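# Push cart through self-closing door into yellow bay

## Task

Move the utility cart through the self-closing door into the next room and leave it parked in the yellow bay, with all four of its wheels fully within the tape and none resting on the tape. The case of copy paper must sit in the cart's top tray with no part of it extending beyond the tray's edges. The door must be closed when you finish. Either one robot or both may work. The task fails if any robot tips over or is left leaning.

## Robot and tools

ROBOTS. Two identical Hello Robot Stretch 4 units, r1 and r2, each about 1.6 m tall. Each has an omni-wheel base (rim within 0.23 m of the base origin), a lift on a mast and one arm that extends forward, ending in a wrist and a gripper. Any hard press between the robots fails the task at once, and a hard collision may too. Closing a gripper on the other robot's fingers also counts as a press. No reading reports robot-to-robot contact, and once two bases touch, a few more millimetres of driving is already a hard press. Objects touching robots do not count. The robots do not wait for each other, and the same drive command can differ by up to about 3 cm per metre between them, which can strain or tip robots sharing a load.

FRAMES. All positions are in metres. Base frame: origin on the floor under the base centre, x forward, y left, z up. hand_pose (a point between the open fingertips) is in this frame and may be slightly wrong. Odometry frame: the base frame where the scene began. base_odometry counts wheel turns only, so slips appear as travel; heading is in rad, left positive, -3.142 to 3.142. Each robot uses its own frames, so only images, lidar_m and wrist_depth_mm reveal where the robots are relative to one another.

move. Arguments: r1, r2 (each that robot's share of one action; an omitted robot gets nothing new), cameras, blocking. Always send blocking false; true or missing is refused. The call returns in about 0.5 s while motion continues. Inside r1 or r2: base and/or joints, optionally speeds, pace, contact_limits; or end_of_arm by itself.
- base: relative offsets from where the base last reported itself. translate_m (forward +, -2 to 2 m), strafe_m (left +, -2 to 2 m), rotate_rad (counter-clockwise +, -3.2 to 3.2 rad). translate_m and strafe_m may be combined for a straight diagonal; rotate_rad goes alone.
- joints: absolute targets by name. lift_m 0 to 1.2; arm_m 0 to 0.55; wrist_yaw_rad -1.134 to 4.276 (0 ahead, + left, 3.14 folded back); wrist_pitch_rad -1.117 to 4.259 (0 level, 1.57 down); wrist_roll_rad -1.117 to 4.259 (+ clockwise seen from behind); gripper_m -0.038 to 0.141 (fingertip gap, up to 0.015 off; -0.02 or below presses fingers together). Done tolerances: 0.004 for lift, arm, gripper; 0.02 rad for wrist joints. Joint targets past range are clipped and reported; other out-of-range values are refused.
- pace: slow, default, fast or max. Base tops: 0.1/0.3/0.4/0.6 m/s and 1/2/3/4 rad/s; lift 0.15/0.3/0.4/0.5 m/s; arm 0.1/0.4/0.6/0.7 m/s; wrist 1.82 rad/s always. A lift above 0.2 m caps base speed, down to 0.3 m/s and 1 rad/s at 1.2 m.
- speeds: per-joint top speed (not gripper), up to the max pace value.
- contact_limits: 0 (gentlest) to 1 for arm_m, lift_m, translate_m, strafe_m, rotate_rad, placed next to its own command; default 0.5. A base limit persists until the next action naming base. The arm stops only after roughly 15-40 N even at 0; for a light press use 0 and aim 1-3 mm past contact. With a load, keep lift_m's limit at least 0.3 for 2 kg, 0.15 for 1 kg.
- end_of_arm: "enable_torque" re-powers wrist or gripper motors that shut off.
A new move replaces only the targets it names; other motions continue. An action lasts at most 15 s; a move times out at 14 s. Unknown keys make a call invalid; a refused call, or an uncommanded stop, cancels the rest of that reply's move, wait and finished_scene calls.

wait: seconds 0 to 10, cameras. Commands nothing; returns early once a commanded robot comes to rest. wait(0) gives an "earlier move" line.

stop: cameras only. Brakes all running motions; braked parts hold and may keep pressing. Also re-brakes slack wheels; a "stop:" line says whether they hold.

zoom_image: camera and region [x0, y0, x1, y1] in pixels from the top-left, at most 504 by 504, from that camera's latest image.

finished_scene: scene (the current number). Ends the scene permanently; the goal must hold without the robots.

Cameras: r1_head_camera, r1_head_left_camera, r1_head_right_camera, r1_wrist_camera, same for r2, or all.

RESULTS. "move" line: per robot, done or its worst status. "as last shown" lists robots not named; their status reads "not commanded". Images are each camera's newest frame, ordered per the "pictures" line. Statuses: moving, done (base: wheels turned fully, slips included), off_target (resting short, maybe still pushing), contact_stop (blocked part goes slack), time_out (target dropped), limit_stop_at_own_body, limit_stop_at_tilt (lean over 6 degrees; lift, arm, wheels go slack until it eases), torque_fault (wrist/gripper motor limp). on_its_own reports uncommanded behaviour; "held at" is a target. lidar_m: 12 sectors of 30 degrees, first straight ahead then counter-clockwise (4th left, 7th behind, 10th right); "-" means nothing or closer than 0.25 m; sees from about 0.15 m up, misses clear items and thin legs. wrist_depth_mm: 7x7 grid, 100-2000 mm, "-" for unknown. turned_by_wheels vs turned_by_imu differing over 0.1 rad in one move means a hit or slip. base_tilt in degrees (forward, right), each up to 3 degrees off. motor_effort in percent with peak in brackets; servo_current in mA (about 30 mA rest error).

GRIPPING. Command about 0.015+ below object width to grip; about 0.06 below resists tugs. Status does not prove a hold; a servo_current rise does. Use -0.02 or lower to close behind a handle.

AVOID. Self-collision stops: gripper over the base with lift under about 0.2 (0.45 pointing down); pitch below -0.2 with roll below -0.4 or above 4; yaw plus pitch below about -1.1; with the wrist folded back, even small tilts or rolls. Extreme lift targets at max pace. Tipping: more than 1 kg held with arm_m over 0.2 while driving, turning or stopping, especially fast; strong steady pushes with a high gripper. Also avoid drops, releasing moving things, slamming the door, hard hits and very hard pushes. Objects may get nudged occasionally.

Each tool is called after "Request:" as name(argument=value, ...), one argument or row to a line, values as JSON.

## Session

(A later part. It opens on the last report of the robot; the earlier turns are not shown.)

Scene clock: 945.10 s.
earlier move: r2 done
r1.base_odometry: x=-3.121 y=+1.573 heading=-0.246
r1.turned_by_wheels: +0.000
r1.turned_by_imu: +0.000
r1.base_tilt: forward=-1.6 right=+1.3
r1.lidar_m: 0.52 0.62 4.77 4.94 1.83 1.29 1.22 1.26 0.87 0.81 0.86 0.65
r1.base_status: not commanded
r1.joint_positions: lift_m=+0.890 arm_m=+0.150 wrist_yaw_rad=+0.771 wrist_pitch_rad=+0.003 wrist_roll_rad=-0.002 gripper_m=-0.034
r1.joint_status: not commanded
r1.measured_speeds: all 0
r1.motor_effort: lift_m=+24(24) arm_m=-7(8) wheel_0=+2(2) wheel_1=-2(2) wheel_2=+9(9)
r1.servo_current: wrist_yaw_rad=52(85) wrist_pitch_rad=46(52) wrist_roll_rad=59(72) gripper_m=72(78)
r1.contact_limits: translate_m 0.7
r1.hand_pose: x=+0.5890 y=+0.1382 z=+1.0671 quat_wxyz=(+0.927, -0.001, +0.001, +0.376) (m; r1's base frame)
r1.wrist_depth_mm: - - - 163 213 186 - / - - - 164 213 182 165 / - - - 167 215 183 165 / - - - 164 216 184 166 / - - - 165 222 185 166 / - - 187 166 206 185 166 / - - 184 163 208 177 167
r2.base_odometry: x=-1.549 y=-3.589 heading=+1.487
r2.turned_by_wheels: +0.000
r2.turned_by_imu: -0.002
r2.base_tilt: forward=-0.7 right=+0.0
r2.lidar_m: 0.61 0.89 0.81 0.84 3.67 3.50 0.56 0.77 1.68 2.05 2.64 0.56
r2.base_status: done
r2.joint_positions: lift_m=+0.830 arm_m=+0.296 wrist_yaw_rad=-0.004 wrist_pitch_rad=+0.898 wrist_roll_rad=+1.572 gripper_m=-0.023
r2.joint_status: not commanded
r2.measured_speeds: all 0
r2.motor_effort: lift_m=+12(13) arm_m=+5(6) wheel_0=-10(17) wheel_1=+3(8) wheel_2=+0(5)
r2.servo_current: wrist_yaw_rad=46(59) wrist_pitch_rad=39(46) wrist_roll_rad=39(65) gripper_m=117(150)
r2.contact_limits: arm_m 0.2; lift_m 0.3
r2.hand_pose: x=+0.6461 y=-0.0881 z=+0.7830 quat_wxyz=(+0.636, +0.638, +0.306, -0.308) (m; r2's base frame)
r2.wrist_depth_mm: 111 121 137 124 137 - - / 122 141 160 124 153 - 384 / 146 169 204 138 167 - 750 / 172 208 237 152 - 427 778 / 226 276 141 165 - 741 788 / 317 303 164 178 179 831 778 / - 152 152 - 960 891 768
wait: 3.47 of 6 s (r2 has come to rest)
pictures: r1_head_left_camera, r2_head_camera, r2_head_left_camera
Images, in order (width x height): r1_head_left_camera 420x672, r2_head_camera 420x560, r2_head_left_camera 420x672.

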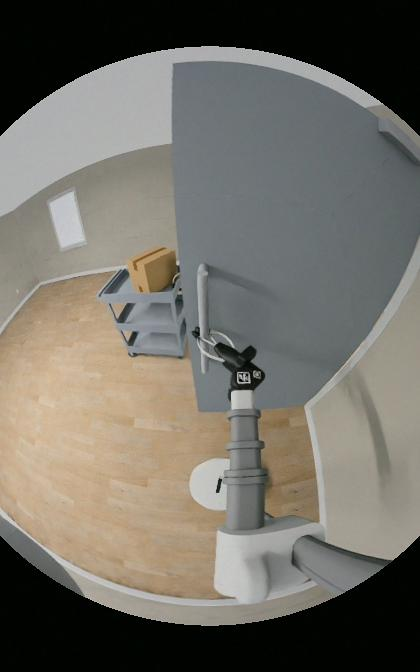

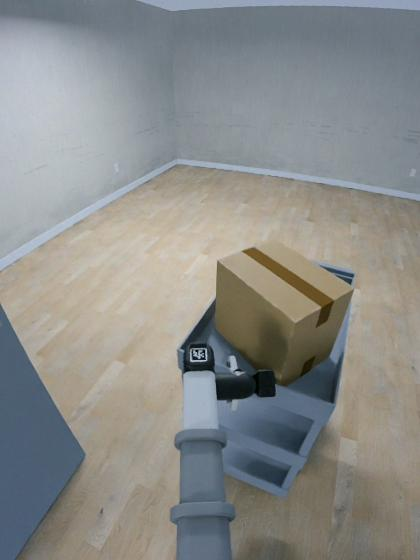

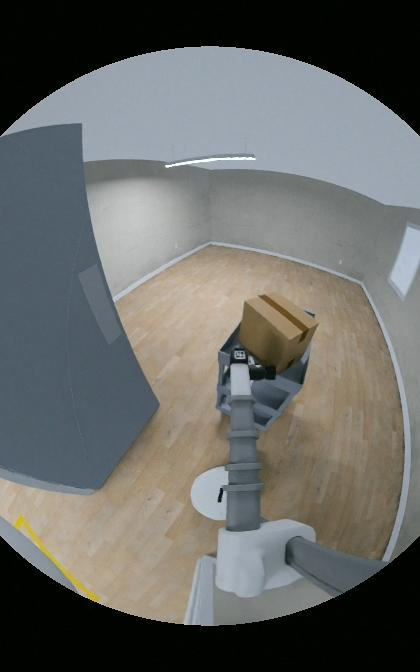

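Request:
move(
  blocking=false,
  r2={"base":{"translate_m":-0.03,"strafe_m":0.3},"pace":"slow"},
  cameras=[],
)

Request:
wait(
  seconds=6,
  cameras=["r2_head_camera","r2_head_left_camera","r2_head_right_camera"],
)

Scene clock: 950.17 s.
move: r2 moving
r1: as last shown
r1.base_tilt: forward=-1.5 right=+1.2
r1.lidar_m: 0.52 0.63 4.81 4.94 1.83 1.31 1.20 1.27 0.84 0.83 0.87 0.64
r1.servo_current: wrist_yaw_rad=72(78) wrist_pitch_rad=39(52) wrist_roll_rad=65(65) gripper_m=65(78)
r1.contact_limits: translate_m 0.7
r1.wrist_depth_mm: - - - 162 214 185 - / - - - 163 216 183 165 / - - - 167 216 184 166 / - - - 164 216 184 166 / - - - 165 223 184 167 / - - 187 166 207 186 166 / - - 183 163 207 176 166
r2.base_odometry: x=-1.563 y=-3.589 heading=+1.486
r2.turned_by_wheels: -0.001
r2.turned_by_imu: +0.000
r2.base_tilt: forward=-0.7 right=+0.0
r2.lidar_m: 0.61 0.86 0.80 0.81 3.69 3.50 0.57 0.72 1.64 2.08 2.65 0.55
r2.base_status: translate_m moving; strafe_m moving
r2.joint_positions: lift_m=+0.830 arm_m=+0.296 wrist_yaw_rad=-0.005 wrist_pitch_rad=+0.899 wrist_roll_rad=+1.572 gripper_m=-0.023
r2.joint_status: not commanded
r2.measured_speeds: translate_m=-0.004 strafe_m=+0.054 rotate_rad=+0.001 lift_m=+0.000 arm_m=+0.000 wrist_yaw_rad=+0.000 wrist_pitch_rad=+0.000 wrist_roll_rad=+0.000
r2.motor_effort: lift_m=+12(12) arm_m=+5(6) wheel_0=-11(16) wheel_1=+6(7) wheel_2=+0(3)
r2.servo_current: wrist_yaw_rad=59(59) wrist_pitch_rad=46(46) wrist_roll_rad=46(59) gripper_m=124(124)
r2.contact_limits: arm_m 0.2; lift_m 0.3
r2.hand_pose: x=+0.6460 y=-0.0882 z=+0.7830 quat_wxyz=(+0.636, +0.638, +0.305, -0.309) (m; r2's base frame)
r2.wrist_depth_mm: 110 122 137 123 134 - - / 122 141 161 125 152 - 382 / 146 169 204 139 164 - 750 / 173 207 239 153 - 424 788 / 229 281 141 165 - 732 778 / 319 309 165 179 178 842 788 / - 152 153 - 960 866 759
pictures: none
No camera images: "cameras" was empty.

Scene clock: 953.87 s.
earlier move: r2 done
r1.base_odometry: x=-3.121 y=+1.573 heading=-0.246
r1.turned_by_wheels: +0.000
r1.turned_by_imu: +0.000
r1.base_tilt: forward=-1.5 right=+1.2
r1.lidar_m: 0.55 0.64 4.79 4.94 1.84 1.30 1.21 1.27 0.86 0.82 0.85 0.63
r1.base_status: not commanded
r1.joint_positions: lift_m=+0.890 arm_m=+0.150 wrist_yaw_rad=+0.771 wrist_pitch_rad=+0.003 wrist_roll_rad=-0.002 gripper_m=-0.034
r1.joint_status: not commanded
r1.measured_speeds: all 0
r1.motor_effort: lift_m=+24(24) arm_m=-7(8) wheel_0=+2(2) wheel_1=-2(2) wheel_2=+9(9)
r1.servo_current: wrist_yaw_rad=91(91) wrist_pitch_rad=39(59) wrist_roll_rad=39(78) gripper_m=72(78)
r1.contact_limits: translate_m 0.7
r1.hand_pose: x=+0.5890 y=+0.1382 z=+1.0671 quat_wxyz=(+0.927, -0.001, +0.001, +0.376) (m; r1's base frame)
r1.wrist_depth_mm: - - - 163 213 186 - / - - - 163 214 182 165 / - - - 167 215 183 166 / - - - 165 216 184 166 / - - - 165 221 185 166 / - - 187 166 207 185 166 / - - 184 163 208 177 167
r2.base_odometry: x=-1.850 y=-3.594 heading=+1.486
r2.turned_by_wheels: +0.000
r2.turned_by_imu: -0.001
r2.base_tilt: forward=-0.7 right=+0.1
r2.lidar_m: 0.55 0.62 0.55 0.57 0.79 3.37 0.65 0.59 1.19 2.30 0.91 0.44
r2.base_status: done
r2.joint_positions: lift_m=+0.830 arm_m=+0.296 wrist_yaw_rad=-0.005 wrist_pitch_rad=+0.899 wrist_roll_rad=+1.575 gripper_m=-0.023
r2.joint_status: not commanded
r2.measured_speeds: all 0
r2.motor_effort: lift_m=+12(13) arm_m=+5(6) wheel_0=-8(17) wheel_1=+2(8) wheel_2=+2(3)
r2.servo_current: wrist_yaw_rad=65(65) wrist_pitch_rad=46(46) wrist_roll_rad=52(59) gripper_m=124(130)
r2.contact_limits: arm_m 0.2; lift_m 0.3
r2.hand_pose: x=+0.6459 y=-0.0882 z=+0.7829 quat_wxyz=(+0.635, +0.639, +0.305, -0.309) (m; r2's base frame)
r2.wrist_depth_mm: - - - - - 134 - / 128 125 132 142 131 136 - / 195 210 195 - - - - / 317 338 - - - 141 750 / - 314 - 117 163 854 778 / - 267 177 189 182 842 778 / - 266 151 - 174 152 -
wait: 3.70 of 6 s (r2 has come to rest)
pictures: r2_head_camera, r2_head_left_camera, r2_head_right_camera
Images, in order (width x height): r2_head_camera 420x560, r2_head_left_camera 420x672, r2_head_right_camera 420x672.

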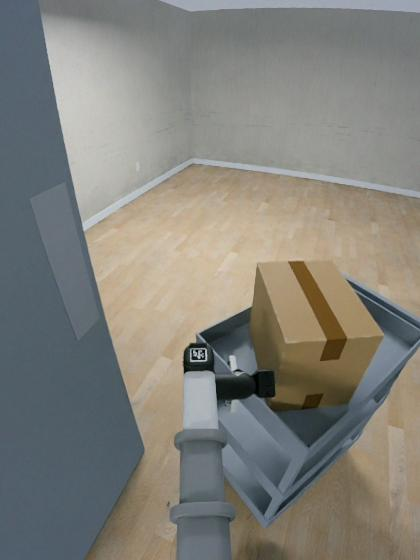

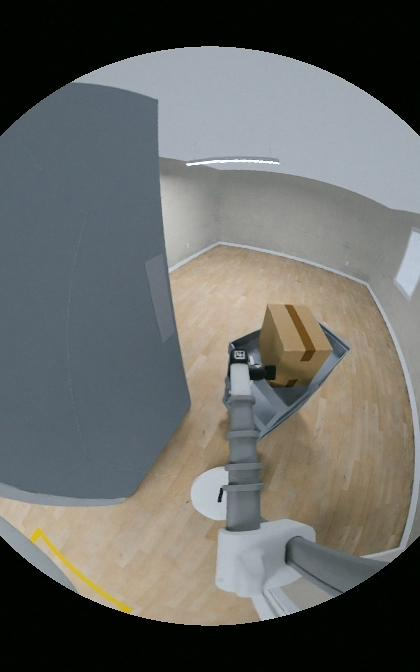

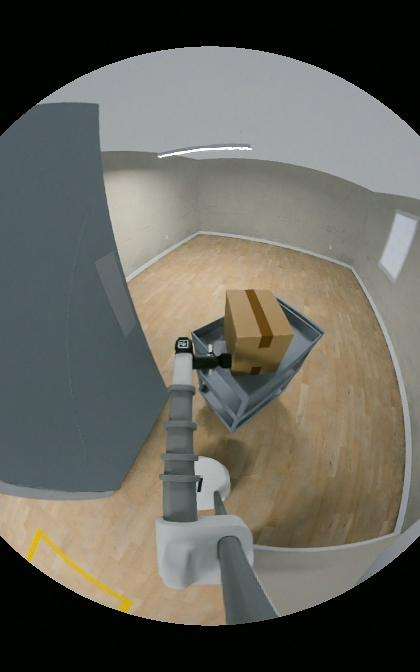

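Request:
move(
  blocking=false,
  r2={"base":{"translate_m":-0.3,"strafe_m":0.12},"pace":"slow"},
  cameras=[],
)

Request:
wait(
  seconds=6,
  cameras=["r2_head_camera","r2_head_left_camera","r2_head_right_camera"],
)

Scene clock: 963.33 s.
move: r2 moving
r1: as last shown
r1.base_tilt: forward=-1.6 right=+1.2
r1.lidar_m: 0.50 0.64 4.74 4.94 1.83 1.29 1.22 1.27 0.90 0.82 0.85 0.63
r1.servo_current: wrist_yaw_rad=52(85) wrist_pitch_rad=46(52) wrist_roll_rad=39(65) gripper_m=72(72)
r1.contact_limits: translate_m 0.7
r1.wrist_depth_mm: - - - 162 213 185 - / - - - 163 216 182 165 / - - - 167 215 183 166 / - - - 164 216 184 166 / - - - 165 222 185 167 / - - 187 166 206 185 167 / - - 183 163 207 177 166
r2.base_odometry: x=-1.857 y=-3.605 heading=+1.485
r2.turned_by_wheels: -0.001
r2.turned_by_imu: -0.001
r2.base_tilt: forward=-0.6 right=+0.1
r2.lidar_m: 0.54 0.61 0.56 0.56 0.81 3.34 0.68 0.55 1.21 2.31 0.94 0.46
r2.base_status: translate_m moving; strafe_m moving
r2.joint_positions: lift_m=+0.830 arm_m=+0.296 wrist_yaw_rad=-0.005 wrist_pitch_rad=+0.899 wrist_roll_rad=+1.575 gripper_m=-0.023
r2.joint_status: not commanded
r2.measured_speeds: translate_m=-0.049 strafe_m=+0.020 rotate_rad=+0.003 lift_m=+0.000 arm_m=+0.000 wrist_yaw_rad=+0.000 wrist_pitch_rad=+0.000 wrist_roll_rad=+0.000
r2.motor_effort: lift_m=+12(12) arm_m=+5(5) wheel_0=-16(17) wheel_1=-9(9) wheel_2=+8(9)
r2.servo_current: wrist_yaw_rad=52(59) wrist_pitch_rad=39(52) wrist_roll_rad=46(59) gripper_m=124(124)
r2.contact_limits: arm_m 0.2; lift_m 0.3
r2.hand_pose: x=+0.6459 y=-0.0882 z=+0.7829 quat_wxyz=(+0.635, +0.639, +0.305, -0.309) (m; r2's base frame)
r2.wrist_depth_mm: - - - - - 114 - / 116 124 132 142 131 138 - / 187 198 196 - - - - / 324 342 - - - 137 750 / - 315 - 117 161 831 788 / - 271 177 176 183 831 778 / - 264 159 - 171 153 -
pictures: none
No camera images: "cameras" was empty.

Scene clock: 967.27 s.
earlier move: r2 done
r1.base_odometry: x=-3.121 y=+1.573 heading=-0.246
r1.turned_by_wheels: +0.000
r1.turned_by_imu: +0.000
r1.base_tilt: forward=-1.6 right=+1.2
r1.lidar_m: 0.52 0.62 4.81 4.93 1.83 1.28 1.22 1.27 0.88 0.82 0.86 0.64
r1.base_status: not commanded
r1.joint_positions: lift_m=+0.890 arm_m=+0.150 wrist_yaw_rad=+0.771 wrist_pitch_rad=+0.003 wrist_roll_rad=-0.002 gripper_m=-0.034
r1.joint_status: not commanded
r1.measured_speeds: all 0
r1.motor_effort: lift_m=+24(24) arm_m=-7(8) wheel_0=+2(3) wheel_1=-2(2) wheel_2=+9(9)
r1.servo_current: wrist_yaw_rad=59(98) wrist_pitch_rad=39(52) wrist_roll_rad=52(78) gripper_m=65(78)
r1.contact_limits: translate_m 0.7
r1.hand_pose: x=+0.5890 y=+0.1382 z=+1.0671 quat_wxyz=(+0.927, -0.001, +0.001, +0.376) (m; r1's base frame)
r1.wrist_depth_mm: - - - 163 214 186 - / - - - 163 214 182 165 / - - - 167 216 183 165 / - - - 164 216 184 167 / - - - 165 222 185 166 / - - 187 167 207 185 166 / - - 183 163 207 177 167
r2.base_odometry: x=-1.995 y=-3.882 heading=+1.487
r2.turned_by_wheels: +0.001
r2.turned_by_imu: +0.002
r2.base_tilt: forward=-0.7 right=+0.0
r2.lidar_m: 0.59 0.63 0.55 0.64 3.24 3.05 3.10 0.39 0.40 2.31 2.98 0.50
r2.base_status: done
r2.joint_positions: lift_m=+0.830 arm_m=+0.296 wrist_yaw_rad=-0.002 wrist_pitch_rad=+0.899 wrist_roll_rad=+1.575 gripper_m=-0.023
r2.joint_status: not commanded
r2.measured_speeds: all 0
r2.motor_effort: lift_m=+12(13) arm_m=+5(5) wheel_0=-2(17) wheel_1=-4(9) wheel_2=+7(12)
r2.servo_current: wrist_yaw_rad=46(65) wrist_pitch_rad=39(52) wrist_roll_rad=39(72) gripper_m=117(130)
r2.contact_limits: arm_m 0.2; lift_m 0.3
r2.hand_pose: x=+0.6462 y=-0.0877 z=+0.7829 quat_wxyz=(+0.635, +0.638, +0.306, -0.308) (m; r2's base frame)
r2.wrist_depth_mm: - - 111 121 131 121 - / 111 127 139 159 105 132 - / 142 163 195 182 137 - 389 / 194 236 251 123 158 407 778 / 320 345 - 146 - 831 788 / 317 303 176 182 178 842 788 / - 278 153 - - 155 768
wait: 3.93 of 6 s (r2 has come to rest)
pictures: r2_head_camera, r2_head_left_camera, r2_head_right_camera
Images, in order (width x height): r2_head_camera 420x560, r2_head_left_camera 420x672, r2_head_right_camera 420x672.

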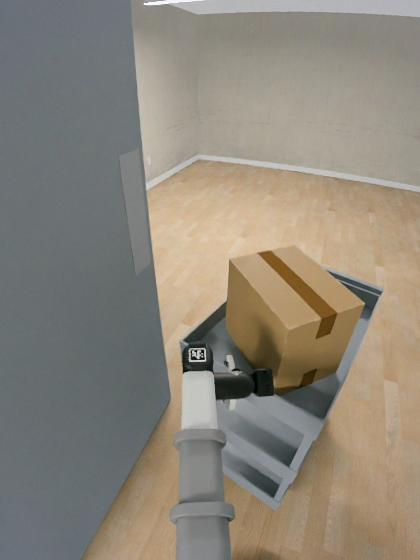

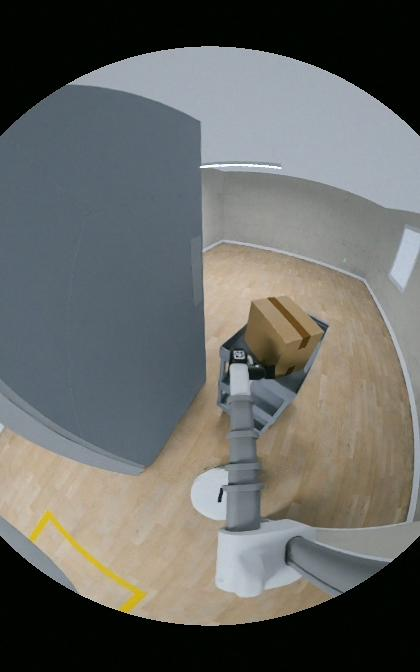

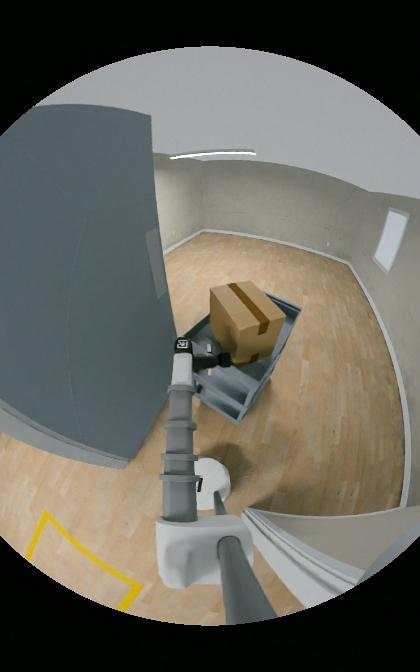

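Request:
move(
  blocking=false,
  r2={"base":{"translate_m":-0.25,"strafe_m":0.15},"pace":"slow"},
  cameras=[],
)

Request:
wait(
  seconds=6,
  cameras=["r2_head_camera","r2_head_left_camera","r2_head_right_camera"],
)

Scene clock: 976.27 s.
move: r2 moving
r1: as last shown
r1.base_tilt: forward=-1.6 right=+1.3
r1.lidar_m: 0.52 0.62 4.79 4.95 1.82 1.30 1.20 1.26 0.87 0.83 0.86 0.64
r1.servo_current: wrist_yaw_rad=65(78) wrist_pitch_rad=39(46) wrist_roll_rad=46(59) gripper_m=72(72)
r1.contact_limits: translate_m 0.7
r1.wrist_depth_mm: - - - 163 213 186 - / - - - 163 215 182 165 / - - - 167 216 184 166 / - - - 164 216 185 166 / - - - 165 223 184 167 / - - 187 166 206 185 166 / - - 183 163 207 177 167
r2.base_odometry: x=-2.003 y=-3.894 heading=+1.487
r2.turned_by_wheels: +0.000
r2.turned_by_imu: +0.001
r2.base_tilt: forward=-0.6 right=+0.1
r2.lidar_m: 0.59 0.61 0.55 0.61 3.22 3.02 3.09 0.41 0.39 2.31 2.96 0.51
r2.base_status: translate_m moving; strafe_m moving
r2.joint_positions: lift_m=+0.830 arm_m=+0.296 wrist_yaw_rad=-0.002 wrist_pitch_rad=+0.899 wrist_roll_rad=+1.575 gripper_m=-0.023
r2.joint_status: not commanded
r2.measured_speeds: translate_m=-0.049 strafe_m=+0.028 rotate_rad=+0.000 lift_m=+0.000 arm_m=+0.000 wrist_yaw_rad=+0.000 wrist_pitch_rad=+0.000 wrist_roll_rad=+0.000
r2.motor_effort: lift_m=+12(12) arm_m=+5(5) wheel_0=-8(11) wheel_1=+2(4) wheel_2=+11(12)
r2.servo_current: wrist_yaw_rad=33(59) wrist_pitch_rad=39(46) wrist_roll_rad=52(65) gripper_m=130(130)
r2.contact_limits: arm_m 0.2; lift_m 0.3
r2.hand_pose: x=+0.6462 y=-0.0877 z=+0.7829 quat_wxyz=(+0.635, +0.638, +0.306, -0.308) (m; r2's base frame)
r2.wrist_depth_mm: - 104 111 126 127 121 - / 112 130 141 161 105 136 - / 142 165 195 183 141 - 394 / 195 234 249 124 161 399 768 / 320 340 - 147 - 831 778 / 319 310 176 181 179 854 788 / - 283 159 - - 155 768
pictures: none
No camera images: "cameras" was empty.

Scene clock: 979.83 s.
earlier move: r2 done
r1.base_odometry: x=-3.121 y=+1.573 heading=-0.246
r1.turned_by_wheels: +0.000
r1.turned_by_imu: +0.000
r1.base_tilt: forward=-1.6 right=+1.2
r1.lidar_m: 0.51 0.62 4.78 4.95 1.82 1.28 1.19 1.26 0.86 0.81 0.85 0.64
r1.base_status: not commanded
r1.joint_positions: lift_m=+0.890 arm_m=+0.150 wrist_yaw_rad=+0.771 wrist_pitch_rad=+0.003 wrist_roll_rad=-0.002 gripper_m=-0.034
r1.joint_status: not commanded
r1.measured_speeds: all 0
r1.motor_effort: lift_m=+24(24) arm_m=-7(8) wheel_0=+2(3) wheel_1=-2(2) wheel_2=+9(9)
r1.servo_current: wrist_yaw_rad=72(91) wrist_pitch_rad=46(52) wrist_roll_rad=39(65) gripper_m=65(78)
r1.contact_limits: translate_m 0.7
r1.hand_pose: x=+0.5890 y=+0.1382 z=+1.0671 quat_wxyz=(+0.927, -0.001, +0.001, +0.376) (m; r1's base frame)
r1.wrist_depth_mm: - - - 163 214 186 - / - - - 163 215 183 165 / - - - 167 215 183 166 / - - - 165 216 184 166 / - - - 165 222 185 166 / - - 187 166 206 185 167 / - - 183 163 208 177 167
r2.base_odometry: x=-2.165 y=-4.118 heading=+1.486
r2.turned_by_wheels: -0.001
r2.turned_by_imu: -0.004
r2.base_tilt: forward=-0.7 right=+0.1
r2.lidar_m: 0.61 0.57 0.57 2.50 2.98 2.74 2.81 2.43 0.44 0.42 2.96 0.57
r2.base_status: done
r2.joint_positions: lift_m=+0.830 arm_m=+0.296 wrist_yaw_rad=-0.004 wrist_pitch_rad=+0.899 wrist_roll_rad=+1.575 gripper_m=-0.023
r2.joint_status: not commanded
r2.measured_speeds: all 0
r2.motor_effort: lift_m=+12(12) arm_m=+5(5) wheel_0=-9(20) wheel_1=+2(5) wheel_2=+1(12)
r2.servo_current: wrist_yaw_rad=52(65) wrist_pitch_rad=39(46) wrist_roll_rad=52(65) gripper_m=124(130)
r2.contact_limits: arm_m 0.2; lift_m 0.3
r2.hand_pose: x=+0.6460 y=-0.0882 z=+0.7829 quat_wxyz=(+0.635, +0.639, +0.305, -0.309) (m; r2's base frame)
r2.wrist_depth_mm: 111 122 138 124 141 - - / 121 140 160 128 154 - 549 / 142 166 198 137 170 373 750 / 171 204 236 152 - 418 778 / 212 268 144 168 - 683 778 / 282 298 166 179 180 831 788 / 303 151 153 - - 152 768
wait: 3.57 of 6 s (r2 has come to rest)
pictures: r2_head_camera, r2_head_left_camera, r2_head_right_camera
Images, in order (width x height): r2_head_camera 420x560, r2_head_left_camera 420x672, r2_head_right_camera 420x672.

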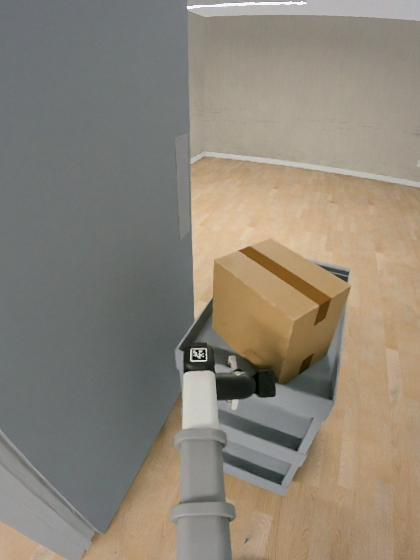

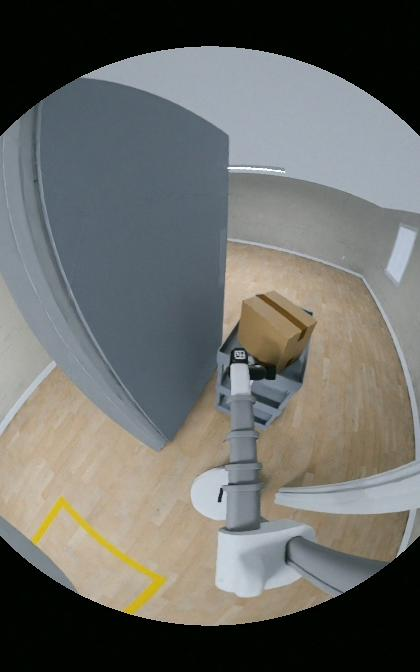

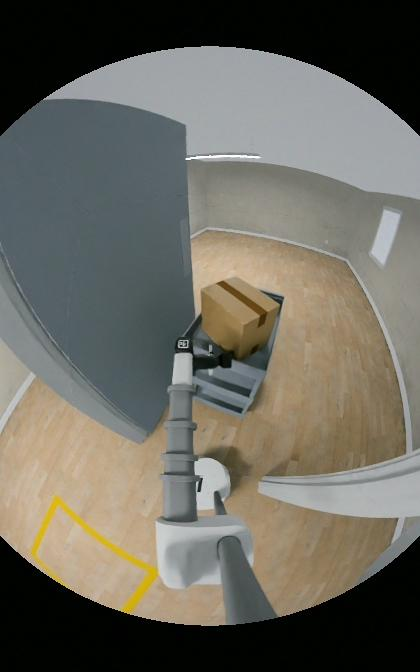

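Request:
move(
  blocking=false,
  r2={"base":{"translate_m":-0.3,"strafe_m":0.05},"pace":"slow"},
  cameras=[],
)

Request:
wait(
  seconds=6,
  cameras=["r2_head_camera","r2_head_left_camera","r2_head_right_camera","r1_head_camera"],
)

Scene clock: 985.30 s.
move: r2 moving
r1: as last shown
r1.lidar_m: 0.51 0.63 4.78 4.93 1.82 1.30 1.20 1.25 0.88 0.82 0.85 0.61
r1.motor_effort: lift_m=+24(24) arm_m=-7(8) wheel_0=+2(2) wheel_1=-2(2) wheel_2=+9(9)
r1.servo_current: wrist_yaw_rad=85(85) wrist_pitch_rad=39(46) wrist_roll_rad=52(65) gripper_m=72(72)
r1.contact_limits: translate_m 0.7
r1.wrist_depth_mm: - - - 162 214 186 - / - - - 163 213 183 166 / - - - 167 216 183 165 / - - - 164 215 183 166 / - - - 166 222 184 166 / - - 187 166 207 185 166 / - - 183 163 208 177 166
r2.base_odometry: x=-2.169 y=-4.131 heading=+1.485
r2.turned_by_wheels: -0.001
r2.turned_by_imu: +0.000
r2.base_tilt: forward=-0.7 right=+0.1
r2.lidar_m: 0.59 0.58 0.57 2.50 2.95 2.74 2.78 2.42 0.47 0.41 2.96 0.56
r2.base_status: translate_m moving; strafe_m moving
r2.joint_positions: lift_m=+0.830 arm_m=+0.296 wrist_yaw_rad=-0.004 wrist_pitch_rad=+0.899 wrist_roll_rad=+1.575 gripper_m=-0.023
r2.joint_status: not commanded
r2.measured_speeds: translate_m=-0.049 strafe_m=+0.008 rotate_rad=+0.003 lift_m=+0.000 arm_m=+0.000 wrist_yaw_rad=+0.000 wrist_pitch_rad=+0.000 wrist_roll_rad=+0.000
r2.motor_effort: lift_m=+12(12) arm_m=+5(5) wheel_0=-8(15) wheel_1=-6(8) wheel_2=+6(7)
r2.servo_current: wrist_yaw_rad=33(59) wrist_pitch_rad=39(39) wrist_roll_rad=46(52) gripper_m=117(117)
r2.contact_limits: arm_m 0.2; lift_m 0.3
r2.hand_pose: x=+0.6460 y=-0.0882 z=+0.7829 quat_wxyz=(+0.635, +0.639, +0.305, -0.309) (m; r2's base frame)
r2.wrist_depth_mm: 111 122 137 124 141 - - / 121 140 161 127 154 - 384 / 143 165 198 137 169 - 750 / 170 203 236 152 - 404 778 / 211 267 144 170 - 707 778 / 277 301 169 177 179 831 798 / 307 150 154 - - 831 759
pictures: none
No camera images: "cameras" was empty.

Scene clock: 989.10 s.
earlier move: r2 done
r1.base_odometry: x=-3.121 y=+1.573 heading=-0.246
r1.turned_by_wheels: +0.000
r1.turned_by_imu: +0.000
r1.base_tilt: forward=-1.5 right=+1.2
r1.lidar_m: 0.52 0.64 4.79 4.94 1.85 1.31 1.20 1.27 0.86 0.82 0.84 0.61
r1.base_status: not commanded
r1.joint_positions: lift_m=+0.890 arm_m=+0.150 wrist_yaw_rad=+0.771 wrist_pitch_rad=+0.003 wrist_roll_rad=-0.002 gripper_m=-0.034
r1.joint_status: not commanded
r1.measured_speeds: all 0
r1.motor_effort: lift_m=+24(24) arm_m=-7(8) wheel_0=+2(3) wheel_1=-2(2) wheel_2=+9(9)
r1.servo_current: wrist_yaw_rad=72(91) wrist_pitch_rad=46(52) wrist_roll_rad=52(65) gripper_m=72(78)
r1.contact_limits: translate_m 0.7
r1.hand_pose: x=+0.5890 y=+0.1382 z=+1.0671 quat_wxyz=(+0.927, -0.001, +0.001, +0.376) (m; r1's base frame)
r1.wrist_depth_mm: - - - 162 213 187 - / - - - 163 214 182 165 / - - - 167 216 183 166 / - - - 164 216 184 166 / - - - 165 222 184 167 / - - 186 166 207 185 166 / - - 183 163 208 177 166
r2.base_odometry: x=-2.241 y=-4.413 heading=+1.486
r2.turned_by_wheels: +0.001
r2.turned_by_imu: +0.002
r2.base_tilt: forward=-0.7 right=+0.1
r2.lidar_m: 0.60 0.75 1.00 2.57 2.64 2.44 2.50 2.39 2.21 0.57 0.49 0.59
r2.base_status: done
r2.joint_positions: lift_m=+0.830 arm_m=+0.296 wrist_yaw_rad=+0.000 wrist_pitch_rad=+0.899 wrist_roll_rad=+1.574 gripper_m=-0.023
r2.joint_status: not commanded
r2.measured_speeds: all 0
r2.motor_effort: lift_m=+12(13) arm_m=+5(5) wheel_0=-2(15) wheel_1=-4(8) wheel_2=+6(15)
r2.servo_current: wrist_yaw_rad=33(65) wrist_pitch_rad=39(52) wrist_roll_rad=52(65) gripper_m=124(124)
r2.contact_limits: arm_m 0.2; lift_m 0.3
r2.hand_pose: x=+0.6463 y=-0.0874 z=+0.7829 quat_wxyz=(+0.636, +0.638, +0.307, -0.308) (m; r2's base frame)
r2.wrist_depth_mm: 131 149 158 176 469 436 768 / 143 160 160 173 - 445 768 / 152 180 193 174 - 640 778 / 167 198 220 176 - 676 778 / 181 222 165 178 - 433 778 / 200 227 167 180 178 436 788 / 223 270 - - 488 418 768
wait: 3.80 of 6 s (r2 has come to rest)
pictures: r1_head_camera, r2_head_camera, r2_head_left_camera, r2_head_right_camera
Images, in order (width x height): r1_head_camera 420x560, r2_head_camera 420x560, r2_head_left_camera 420x672, r2_head_right_camera 420x672.

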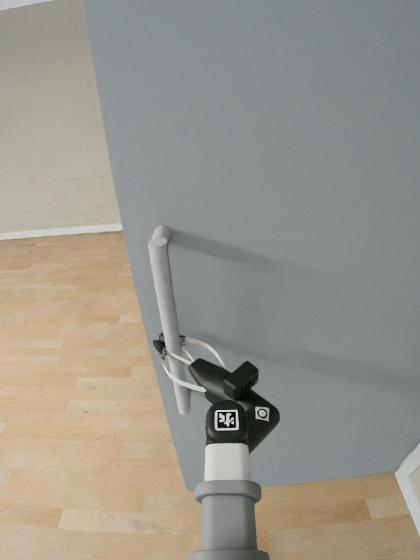

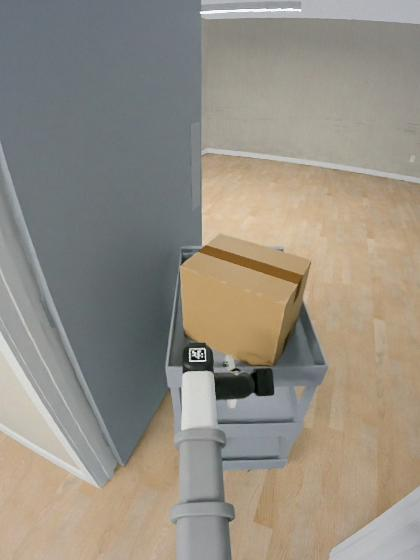

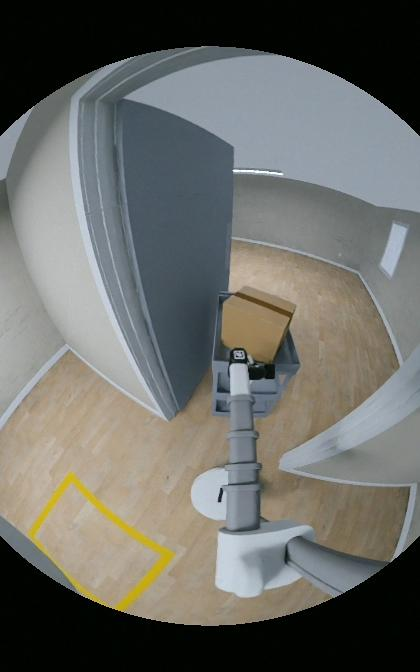

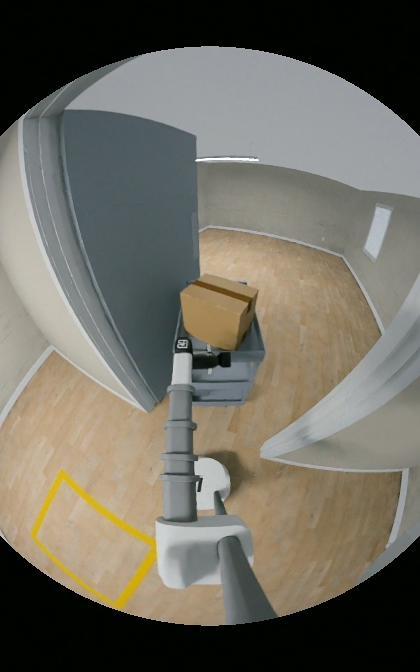

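Request:
move(
  blocking=false,
  r2={"base":{"translate_m":-0.4,"strafe_m":0.03},"pace":"slow"},
  cameras=[],
)

Request:
wait(
  seconds=6,
  cameras=["r2_head_camera","r2_head_left_camera","r2_head_right_camera"],
)

Scene clock: 1002.93 s.
move: r2 moving
r1: as last shown
r1.base_tilt: forward=-1.5 right=+1.3
r1.lidar_m: 0.55 0.61 4.79 4.94 1.80 1.28 1.23 1.24 0.87 0.82 0.85 0.63
r1.motor_effort: lift_m=+24(24) arm_m=-7(8) wheel_0=+2(2) wheel_1=-2(2) wheel_2=+9(9)
r1.servo_current: wrist_yaw_rad=78(85) wrist_pitch_rad=39(46) wrist_roll_rad=39(59) gripper_m=72(78)
r1.contact_limits: translate_m 0.7
r1.wrist_depth_mm: - - - 163 213 186 - / - - - 163 213 182 165 / - - - 167 214 183 166 / - - - 164 216 185 166 / - - - 165 223 185 166 / - - 188 166 206 184 166 / - - 183 163 207 177 166
r2.base_odometry: x=-2.243 y=-4.425 heading=+1.486
r2.turned_by_wheels: +0.000
r2.turned_by_imu: +0.000
r2.base_tilt: forward=-0.6 right=+0.1
r2.lidar_m: 0.62 0.76 1.05 2.58 2.67 2.45 2.50 2.37 2.19 0.59 0.49 0.62
r2.base_status: translate_m moving; strafe_m moving
r2.joint_positions: lift_m=+0.830 arm_m=+0.296 wrist_yaw_rad=+0.000 wrist_pitch_rad=+0.899 wrist_roll_rad=+1.574 gripper_m=-0.023
r2.joint_status: not commanded
r2.measured_speeds: translate_m=-0.049 strafe_m=+0.004 rotate_rad=-0.003 lift_m=+0.000 arm_m=+0.000 wrist_yaw_rad=+0.000 wrist_pitch_rad=+0.000 wrist_roll_rad=-0.002
r2.motor_effort: lift_m=+12(12) arm_m=+4(5) wheel_0=-3(8) wheel_1=-6(6) wheel_2=+11(12)
r2.servo_current: wrist_yaw_rad=33(52) wrist_pitch_rad=39(46) wrist_roll_rad=52(65) gripper_m=117(124)
r2.contact_limits: arm_m 0.2; lift_m 0.3
r2.hand_pose: x=+0.6463 y=-0.0874 z=+0.7829 quat_wxyz=(+0.636, +0.638, +0.307, -0.308) (m; r2's base frame)
r2.wrist_depth_mm: 131 152 156 174 469 809 768 / 144 160 162 174 - 615 778 / 153 181 163 175 - 661 788 / 166 198 164 178 - 421 768 / 180 221 160 179 - 427 788 / 199 226 167 180 178 399 788 / 223 238 151 - 413 410 768
pictures: none
No camera images: "cameras" was empty.

Scene clock: 1007.73 s.
earlier move: r2 done
r1.base_odometry: x=-3.121 y=+1.573 heading=-0.247
r1.turned_by_wheels: +0.000
r1.turned_by_imu: +0.000
r1.base_tilt: forward=-1.6 right=+1.2
r1.lidar_m: 0.51 0.61 4.77 4.93 1.83 1.29 1.23 1.26 0.87 0.82 0.85 0.63
r1.base_status: not commanded
r1.joint_positions: lift_m=+0.890 arm_m=+0.150 wrist_yaw_rad=+0.771 wrist_pitch_rad=+0.003 wrist_roll_rad=-0.002 gripper_m=-0.034
r1.joint_status: not commanded
r1.measured_speeds: all 0
r1.motor_effort: lift_m=+24(24) arm_m=-7(8) wheel_0=+2(2) wheel_1=-1(2) wheel_2=+8(9)
r1.servo_current: wrist_yaw_rad=72(91) wrist_pitch_rad=46(52) wrist_roll_rad=46(65) gripper_m=72(78)
r1.contact_limits: translate_m 0.7
r1.hand_pose: x=+0.5890 y=+0.1382 z=+1.0671 quat_wxyz=(+0.927, -0.001, +0.001, +0.376) (m; r1's base frame)
r1.wrist_depth_mm: - - - 163 214 186 - / - - - 164 214 182 165 / - - - 167 216 183 165 / - - - 164 216 183 166 / - - - 165 222 184 167 / - - 187 166 207 185 167 / - - 183 163 207 177 166
r2.base_odometry: x=-2.304 y=-4.809 heading=+1.487
r2.turned_by_wheels: +0.001
r2.turned_by_imu: +0.004
r2.base_tilt: forward=-0.7 right=+0.1
r2.lidar_m: 0.56 1.07 2.11 2.70 2.22 2.07 2.13 2.22 2.06 1.17 0.79 0.68
r2.base_status: done
r2.joint_positions: lift_m=+0.830 arm_m=+0.296 wrist_yaw_rad=+0.003 wrist_pitch_rad=+0.899 wrist_roll_rad=+1.569 gripper_m=-0.023
r2.joint_status: not commanded
r2.measured_speeds: all 0
r2.motor_effort: lift_m=+12(12) arm_m=+5(5) wheel_0=+0(9) wheel_1=-2(8) wheel_2=+11(14)
r2.servo_current: wrist_yaw_rad=52(65) wrist_pitch_rad=39(46) wrist_roll_rad=52(65) gripper_m=124(124)
r2.contact_limits: arm_m 0.2; lift_m 0.3
r2.hand_pose: x=+0.6466 y=-0.0869 z=+0.7829 quat_wxyz=(+0.638, +0.636, +0.308, -0.306) (m; r2's base frame)
r2.wrist_depth_mm: 345 340 - 1138 960 866 759 / 157 182 177 - 459 854 778 / 166 195 172 - - 831 778 / 172 203 169 - - 654 778 / 176 212 168 - - 427 759 / 185 208 164 181 178 158 768 / 190 157 265 - - 397 768
wait: 4.80 of 6 s (r2 has come to rest)
pictures: r2_head_camera, r2_head_left_camera, r2_head_right_camera
Images, in order (width x height): r2_head_camera 420x560, r2_head_left_camera 420x672, r2_head_right_camera 420x672.

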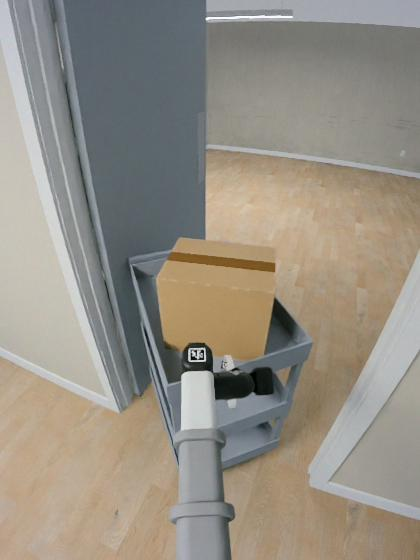

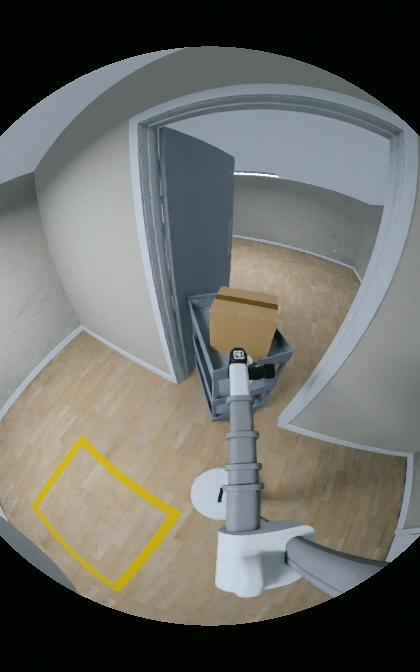

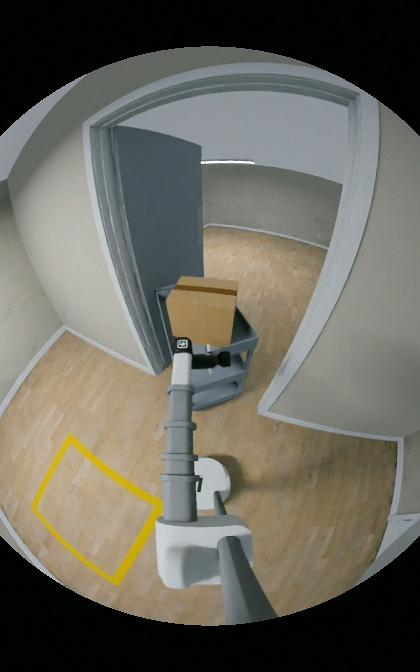

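Request:
move(
  blocking=false,
  r2={"base":{"translate_m":-0.55,"strafe_m":0.1},"pace":"slow"},
  cameras=[],
)

Request:
wait(
  seconds=8,
  cameras=["r2_head_camera","r2_head_left_camera","r2_head_right_camera"],
)

Scene clock: 1044.03 s.
move: r2 moving
r1: as last shown
r1.lidar_m: 0.50 0.62 4.78 4.94 1.81 1.27 1.21 1.25 0.89 0.83 0.85 0.64
r1.motor_effort: lift_m=+24(24) arm_m=-7(7) wheel_0=+2(2) wheel_1=-1(2) wheel_2=+8(9)
r1.servo_current: wrist_yaw_rad=59(91) wrist_pitch_rad=46(46) wrist_roll_rad=39(65) gripper_m=72(78)
r1.contact_limits: translate_m 0.7
r1.wrist_depth_mm: - - - 163 214 186 - / - - - 163 215 182 165 / - - - 167 216 183 165 / - - - 164 215 183 166 / - - - 165 223 185 166 / - - 187 166 207 185 167 / - - 183 163 208 178 167
r2.base_odometry: x=-2.308 y=-4.821 heading=+1.487
r2.turned_by_wheels: +0.000
r2.turned_by_imu: +0.001
r2.base_tilt: forward=-0.7 right=+0.1
r2.lidar_m: 0.56 1.10 2.19 2.73 2.23 2.06 2.12 2.22 2.05 1.18 0.79 0.68
r2.base_status: translate_m moving; strafe_m moving
r2.joint_positions: lift_m=+0.830 arm_m=+0.296 wrist_yaw_rad=+0.003 wrist_pitch_rad=+0.899 wrist_roll_rad=+1.569 gripper_m=-0.023
r2.joint_status: not commanded
r2.measured_speeds: translate_m=-0.049 strafe_m=+0.009 rotate_rad=+0.001 lift_m=+0.000 arm_m=+0.000 wrist_yaw_rad=+0.000 wrist_pitch_rad=+0.000 wrist_roll_rad=+0.000
r2.motor_effort: lift_m=+12(12) arm_m=+4(5) wheel_0=-5(7) wheel_1=-5(6) wheel_2=+13(15)
r2.servo_current: wrist_yaw_rad=26(65) wrist_pitch_rad=39(46) wrist_roll_rad=52(52) gripper_m=124(124)
r2.contact_limits: arm_m 0.2; lift_m 0.3
r2.hand_pose: x=+0.6466 y=-0.0869 z=+0.7829 quat_wxyz=(+0.638, +0.636, +0.308, -0.306) (m; r2's base frame)
r2.wrist_depth_mm: 345 336 - 1138 946 878 759 / 162 182 176 - 462 842 768 / 166 195 172 - - 831 778 / 172 204 170 - - 647 778 / 176 212 168 - - 421 768 / 186 208 164 181 178 158 759 / 190 149 264 - - 394 759
pictures: none
No camera images: "cameras" was empty.

Scene clock: 1050.40 s.
earlier move: r2 done
r1.base_odometry: x=-3.121 y=+1.573 heading=-0.246
r1.turned_by_wheels: +0.000
r1.turned_by_imu: +0.000
r1.base_tilt: forward=-1.6 right=+1.3
r1.lidar_m: 0.53 0.62 4.78 4.95 1.83 1.28 1.22 1.25 0.86 0.82 0.84 0.64
r1.base_status: not commanded
r1.joint_positions: lift_m=+0.890 arm_m=+0.150 wrist_yaw_rad=+0.771 wrist_pitch_rad=+0.003 wrist_roll_rad=-0.002 gripper_m=-0.034
r1.joint_status: not commanded
r1.measured_speeds: all 0
r1.motor_effort: lift_m=+24(24) arm_m=-7(7) wheel_0=+1(3) wheel_1=-1(2) wheel_2=+8(9)
r1.servo_current: wrist_yaw_rad=65(91) wrist_pitch_rad=46(52) wrist_roll_rad=39(72) gripper_m=65(78)
r1.contact_limits: translate_m 0.7
r1.hand_pose: x=+0.5890 y=+0.1382 z=+1.0671 quat_wxyz=(+0.927, -0.001, +0.001, +0.376) (m; r1's base frame)
r1.wrist_depth_mm: - - - 163 213 186 - / - - - 163 215 182 165 / - - - 167 215 184 166 / - - - 164 216 184 166 / - - - 165 221 185 166 / - - 187 166 206 185 166 / - - 183 163 208 177 167
r2.base_odometry: x=-2.450 y=-5.348 heading=+1.486
r2.turned_by_wheels: -0.001
r2.turned_by_imu: -0.002
r2.base_tilt: forward=-0.7 right=+0.1
r2.lidar_m: 0.52 0.88 2.80 2.49 1.66 1.53 1.58 2.03 1.90 1.98 1.38 0.72
r2.base_status: done
r2.joint_positions: lift_m=+0.830 arm_m=+0.296 wrist_yaw_rad=+0.003 wrist_pitch_rad=+0.899 wrist_roll_rad=+1.569 gripper_m=-0.023
r2.joint_status: not commanded
r2.measured_speeds: all 0
r2.motor_effort: lift_m=+12(13) arm_m=+5(5) wheel_0=-7(15) wheel_1=-6(9) wheel_2=+5(15)
r2.servo_current: wrist_yaw_rad=33(65) wrist_pitch_rad=39(52) wrist_roll_rad=59(65) gripper_m=117(130)
r2.contact_limits: arm_m 0.2; lift_m 0.3
r2.hand_pose: x=+0.6466 y=-0.0869 z=+0.7829 quat_wxyz=(+0.638, +0.636, +0.308, -0.306) (m; r2's base frame)
r2.wrist_depth_mm: 315 317 - 1025 1025 878 768 / 342 357 - 1205 946 878 778 / 177 200 - - 459 842 788 / 177 206 176 - - 683 778 / 179 213 171 - - 418 759 / 182 204 164 178 177 160 750 / 183 204 243 - - - 768
wait: 6.37 of 8 s (r2 has come to rest)
pictures: r2_head_camera, r2_head_left_camera, r2_head_right_camera
Images, in order (width x height): r2_head_camera 420x560, r2_head_left_camera 420x672, r2_head_right_camera 420x672.

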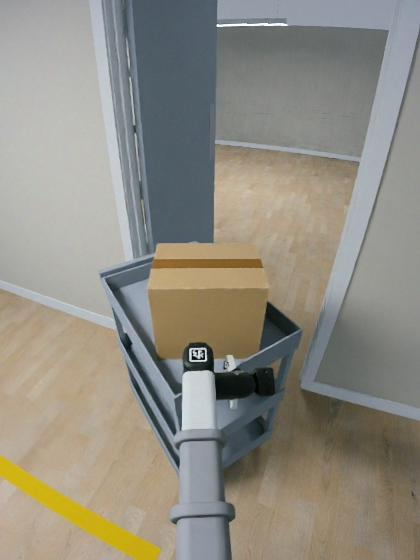

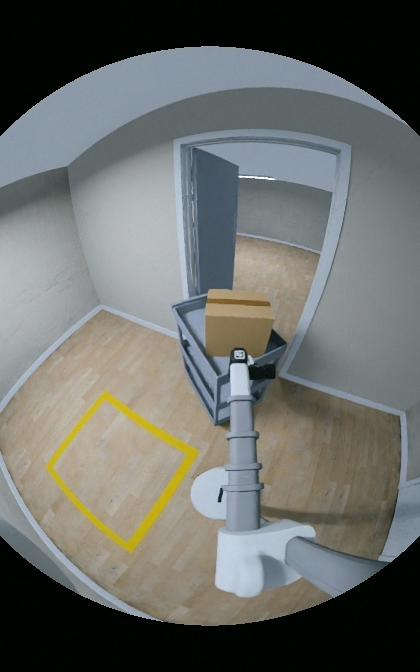

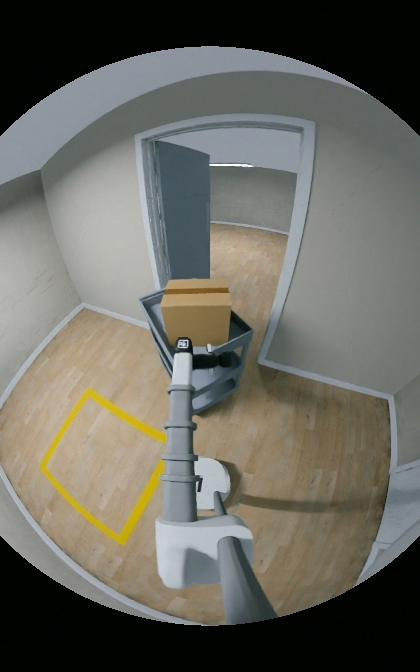

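Request:
move(
  blocking=false,
  r2={"base":{"translate_m":-0.25,"strafe_m":0.2},"pace":"slow"},
  cameras=[],
)

Request:
wait(
  seconds=8,
  cameras=["r2_head_camera","r2_head_left_camera"],
)

Scene clock: 1056.77 s.
move: r2 moving
r1: as last shown
r1.base_tilt: forward=-1.6 right=+1.2
r1.lidar_m: 0.53 0.62 4.81 4.94 1.82 1.30 1.22 1.27 0.87 0.83 0.85 0.63
r1.motor_effort: lift_m=+24(24) arm_m=-7(7) wheel_0=+2(2) wheel_1=-1(2) wheel_2=+8(9)
r1.servo_current: wrist_yaw_rad=72(78) wrist_pitch_rad=39(46) wrist_roll_rad=59(59) gripper_m=72(78)
r1.contact_limits: translate_m 0.7
r1.wrist_depth_mm: - - - 163 215 186 - / - - - 163 215 182 165 / - - - 167 215 183 165 / - - - 164 216 184 166 / - - - 165 222 185 166 / - - 187 166 207 185 167 / - - 184 163 208 177 167
r2.base_odometry: x=-2.459 y=-5.358 heading=+1.486
r2.turned_by_wheels: +0.000
r2.turned_by_imu: +0.000
r2.base_tilt: forward=-0.7 right=+0.1
r2.lidar_m: 0.49 0.85 2.78 2.45 1.62 1.52 1.56 2.01 1.91 1.94 1.34 0.72
r2.base_status: translate_m moving; strafe_m moving
r2.joint_positions: lift_m=+0.830 arm_m=+0.296 wrist_yaw_rad=+0.003 wrist_pitch_rad=+0.899 wrist_roll_rad=+1.569 gripper_m=-0.023
r2.joint_status: not commanded
r2.measured_speeds: translate_m=-0.040 strafe_m=+0.033 rotate_rad=+0.001 lift_m=+0.000 arm_m=+0.000 wrist_yaw_rad=+0.000 wrist_pitch_rad=+0.000 wrist_roll_rad=+0.000
r2.motor_effort: lift_m=+12(12) arm_m=+4(5) wheel_0=-13(13) wheel_1=+3(6) wheel_2=+6(10)
r2.servo_current: wrist_yaw_rad=59(59) wrist_pitch_rad=39(46) wrist_roll_rad=59(59) gripper_m=124(124)
r2.contact_limits: arm_m 0.2; lift_m 0.3
r2.hand_pose: x=+0.6466 y=-0.0869 z=+0.7829 quat_wxyz=(+0.638, +0.636, +0.308, -0.306) (m; r2's base frame)
r2.wrist_depth_mm: 312 312 - - 1025 866 768 / 343 362 - 1229 960 878 778 / 176 199 - - - 854 778 / 177 207 175 - - 715 778 / 178 213 171 - - 424 768 / 183 203 164 180 178 382 741 / 183 204 243 - - - 759
pictures: none
No camera images: "cameras" was empty.

Scene clock: 1060.67 s.
earlier move: r2 done
r1.base_odometry: x=-3.121 y=+1.573 heading=-0.246
r1.turned_by_wheels: +0.000
r1.turned_by_imu: +0.000
r1.base_tilt: forward=-1.6 right=+1.2
r1.lidar_m: 0.52 0.63 4.77 4.93 1.85 1.29 1.21 1.26 0.88 0.81 0.86 0.64
r1.base_status: not commanded
r1.joint_positions: lift_m=+0.890 arm_m=+0.150 wrist_yaw_rad=+0.771 wrist_pitch_rad=+0.003 wrist_roll_rad=-0.002 gripper_m=-0.034
r1.joint_status: not commanded
r1.measured_speeds: all 0
r1.motor_effort: lift_m=+24(24) arm_m=-7(7) wheel_0=+2(3) wheel_1=-1(2) wheel_2=+9(9)
r1.servo_current: wrist_yaw_rad=52(98) wrist_pitch_rad=46(52) wrist_roll_rad=33(78) gripper_m=72(85)
r1.contact_limits: translate_m 0.7
r1.hand_pose: x=+0.5890 y=+0.1382 z=+1.0671 quat_wxyz=(+0.927, -0.001, +0.001, +0.376) (m; r1's base frame)
r1.wrist_depth_mm: - - - 163 215 185 - / - - - 163 215 182 165 / - - - 167 216 184 166 / - - - 164 216 183 166 / - - - 165 223 185 166 / - - 187 166 208 185 167 / - - 184 163 207 177 166
r2.base_odometry: x=-2.670 y=-5.580 heading=+1.486
r2.turned_by_wheels: +0.000
r2.turned_by_imu: -0.001
r2.base_tilt: forward=-0.7 right=+0.1
r2.lidar_m: 0.58 2.03 2.73 1.98 1.32 1.24 1.28 1.63 1.97 2.03 1.71 0.66
r2.base_status: done
r2.joint_positions: lift_m=+0.830 arm_m=+0.296 wrist_yaw_rad=+0.001 wrist_pitch_rad=+0.899 wrist_roll_rad=+1.569 gripper_m=-0.023
r2.joint_status: not commanded
r2.measured_speeds: all 0
r2.motor_effort: lift_m=+12(13) arm_m=+4(5) wheel_0=-6(14) wheel_1=+5(7) wheel_2=+3(10)
r2.servo_current: wrist_yaw_rad=39(59) wrist_pitch_rad=39(52) wrist_roll_rad=33(59) gripper_m=117(130)
r2.contact_limits: arm_m 0.2; lift_m 0.3
r2.hand_pose: x=+0.6464 y=-0.0872 z=+0.7829 quat_wxyz=(+0.638, +0.636, +0.308, -0.307) (m; r2's base frame)
r2.wrist_depth_mm: 330 355 172 1118 484 878 778 / 157 178 173 - - 842 768 / 162 190 173 - - 732 778 / 170 201 168 - - 647 778 / 176 213 167 - - 439 788 / 189 211 165 182 178 156 788 / 196 236 271 - - 379 759
wait: 3.90 of 8 s (r2 has come to rest)
pictures: r2_head_camera, r2_head_left_camera
Images, in order (width x height): r2_head_camera 420x560, r2_head_left_camera 420x672.

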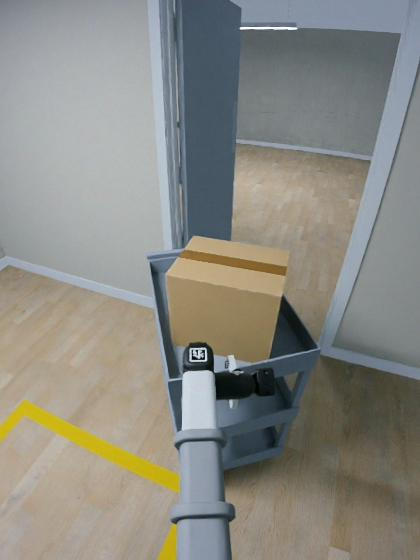

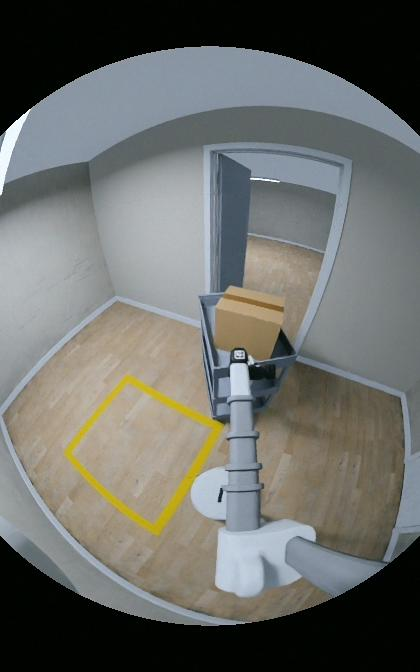

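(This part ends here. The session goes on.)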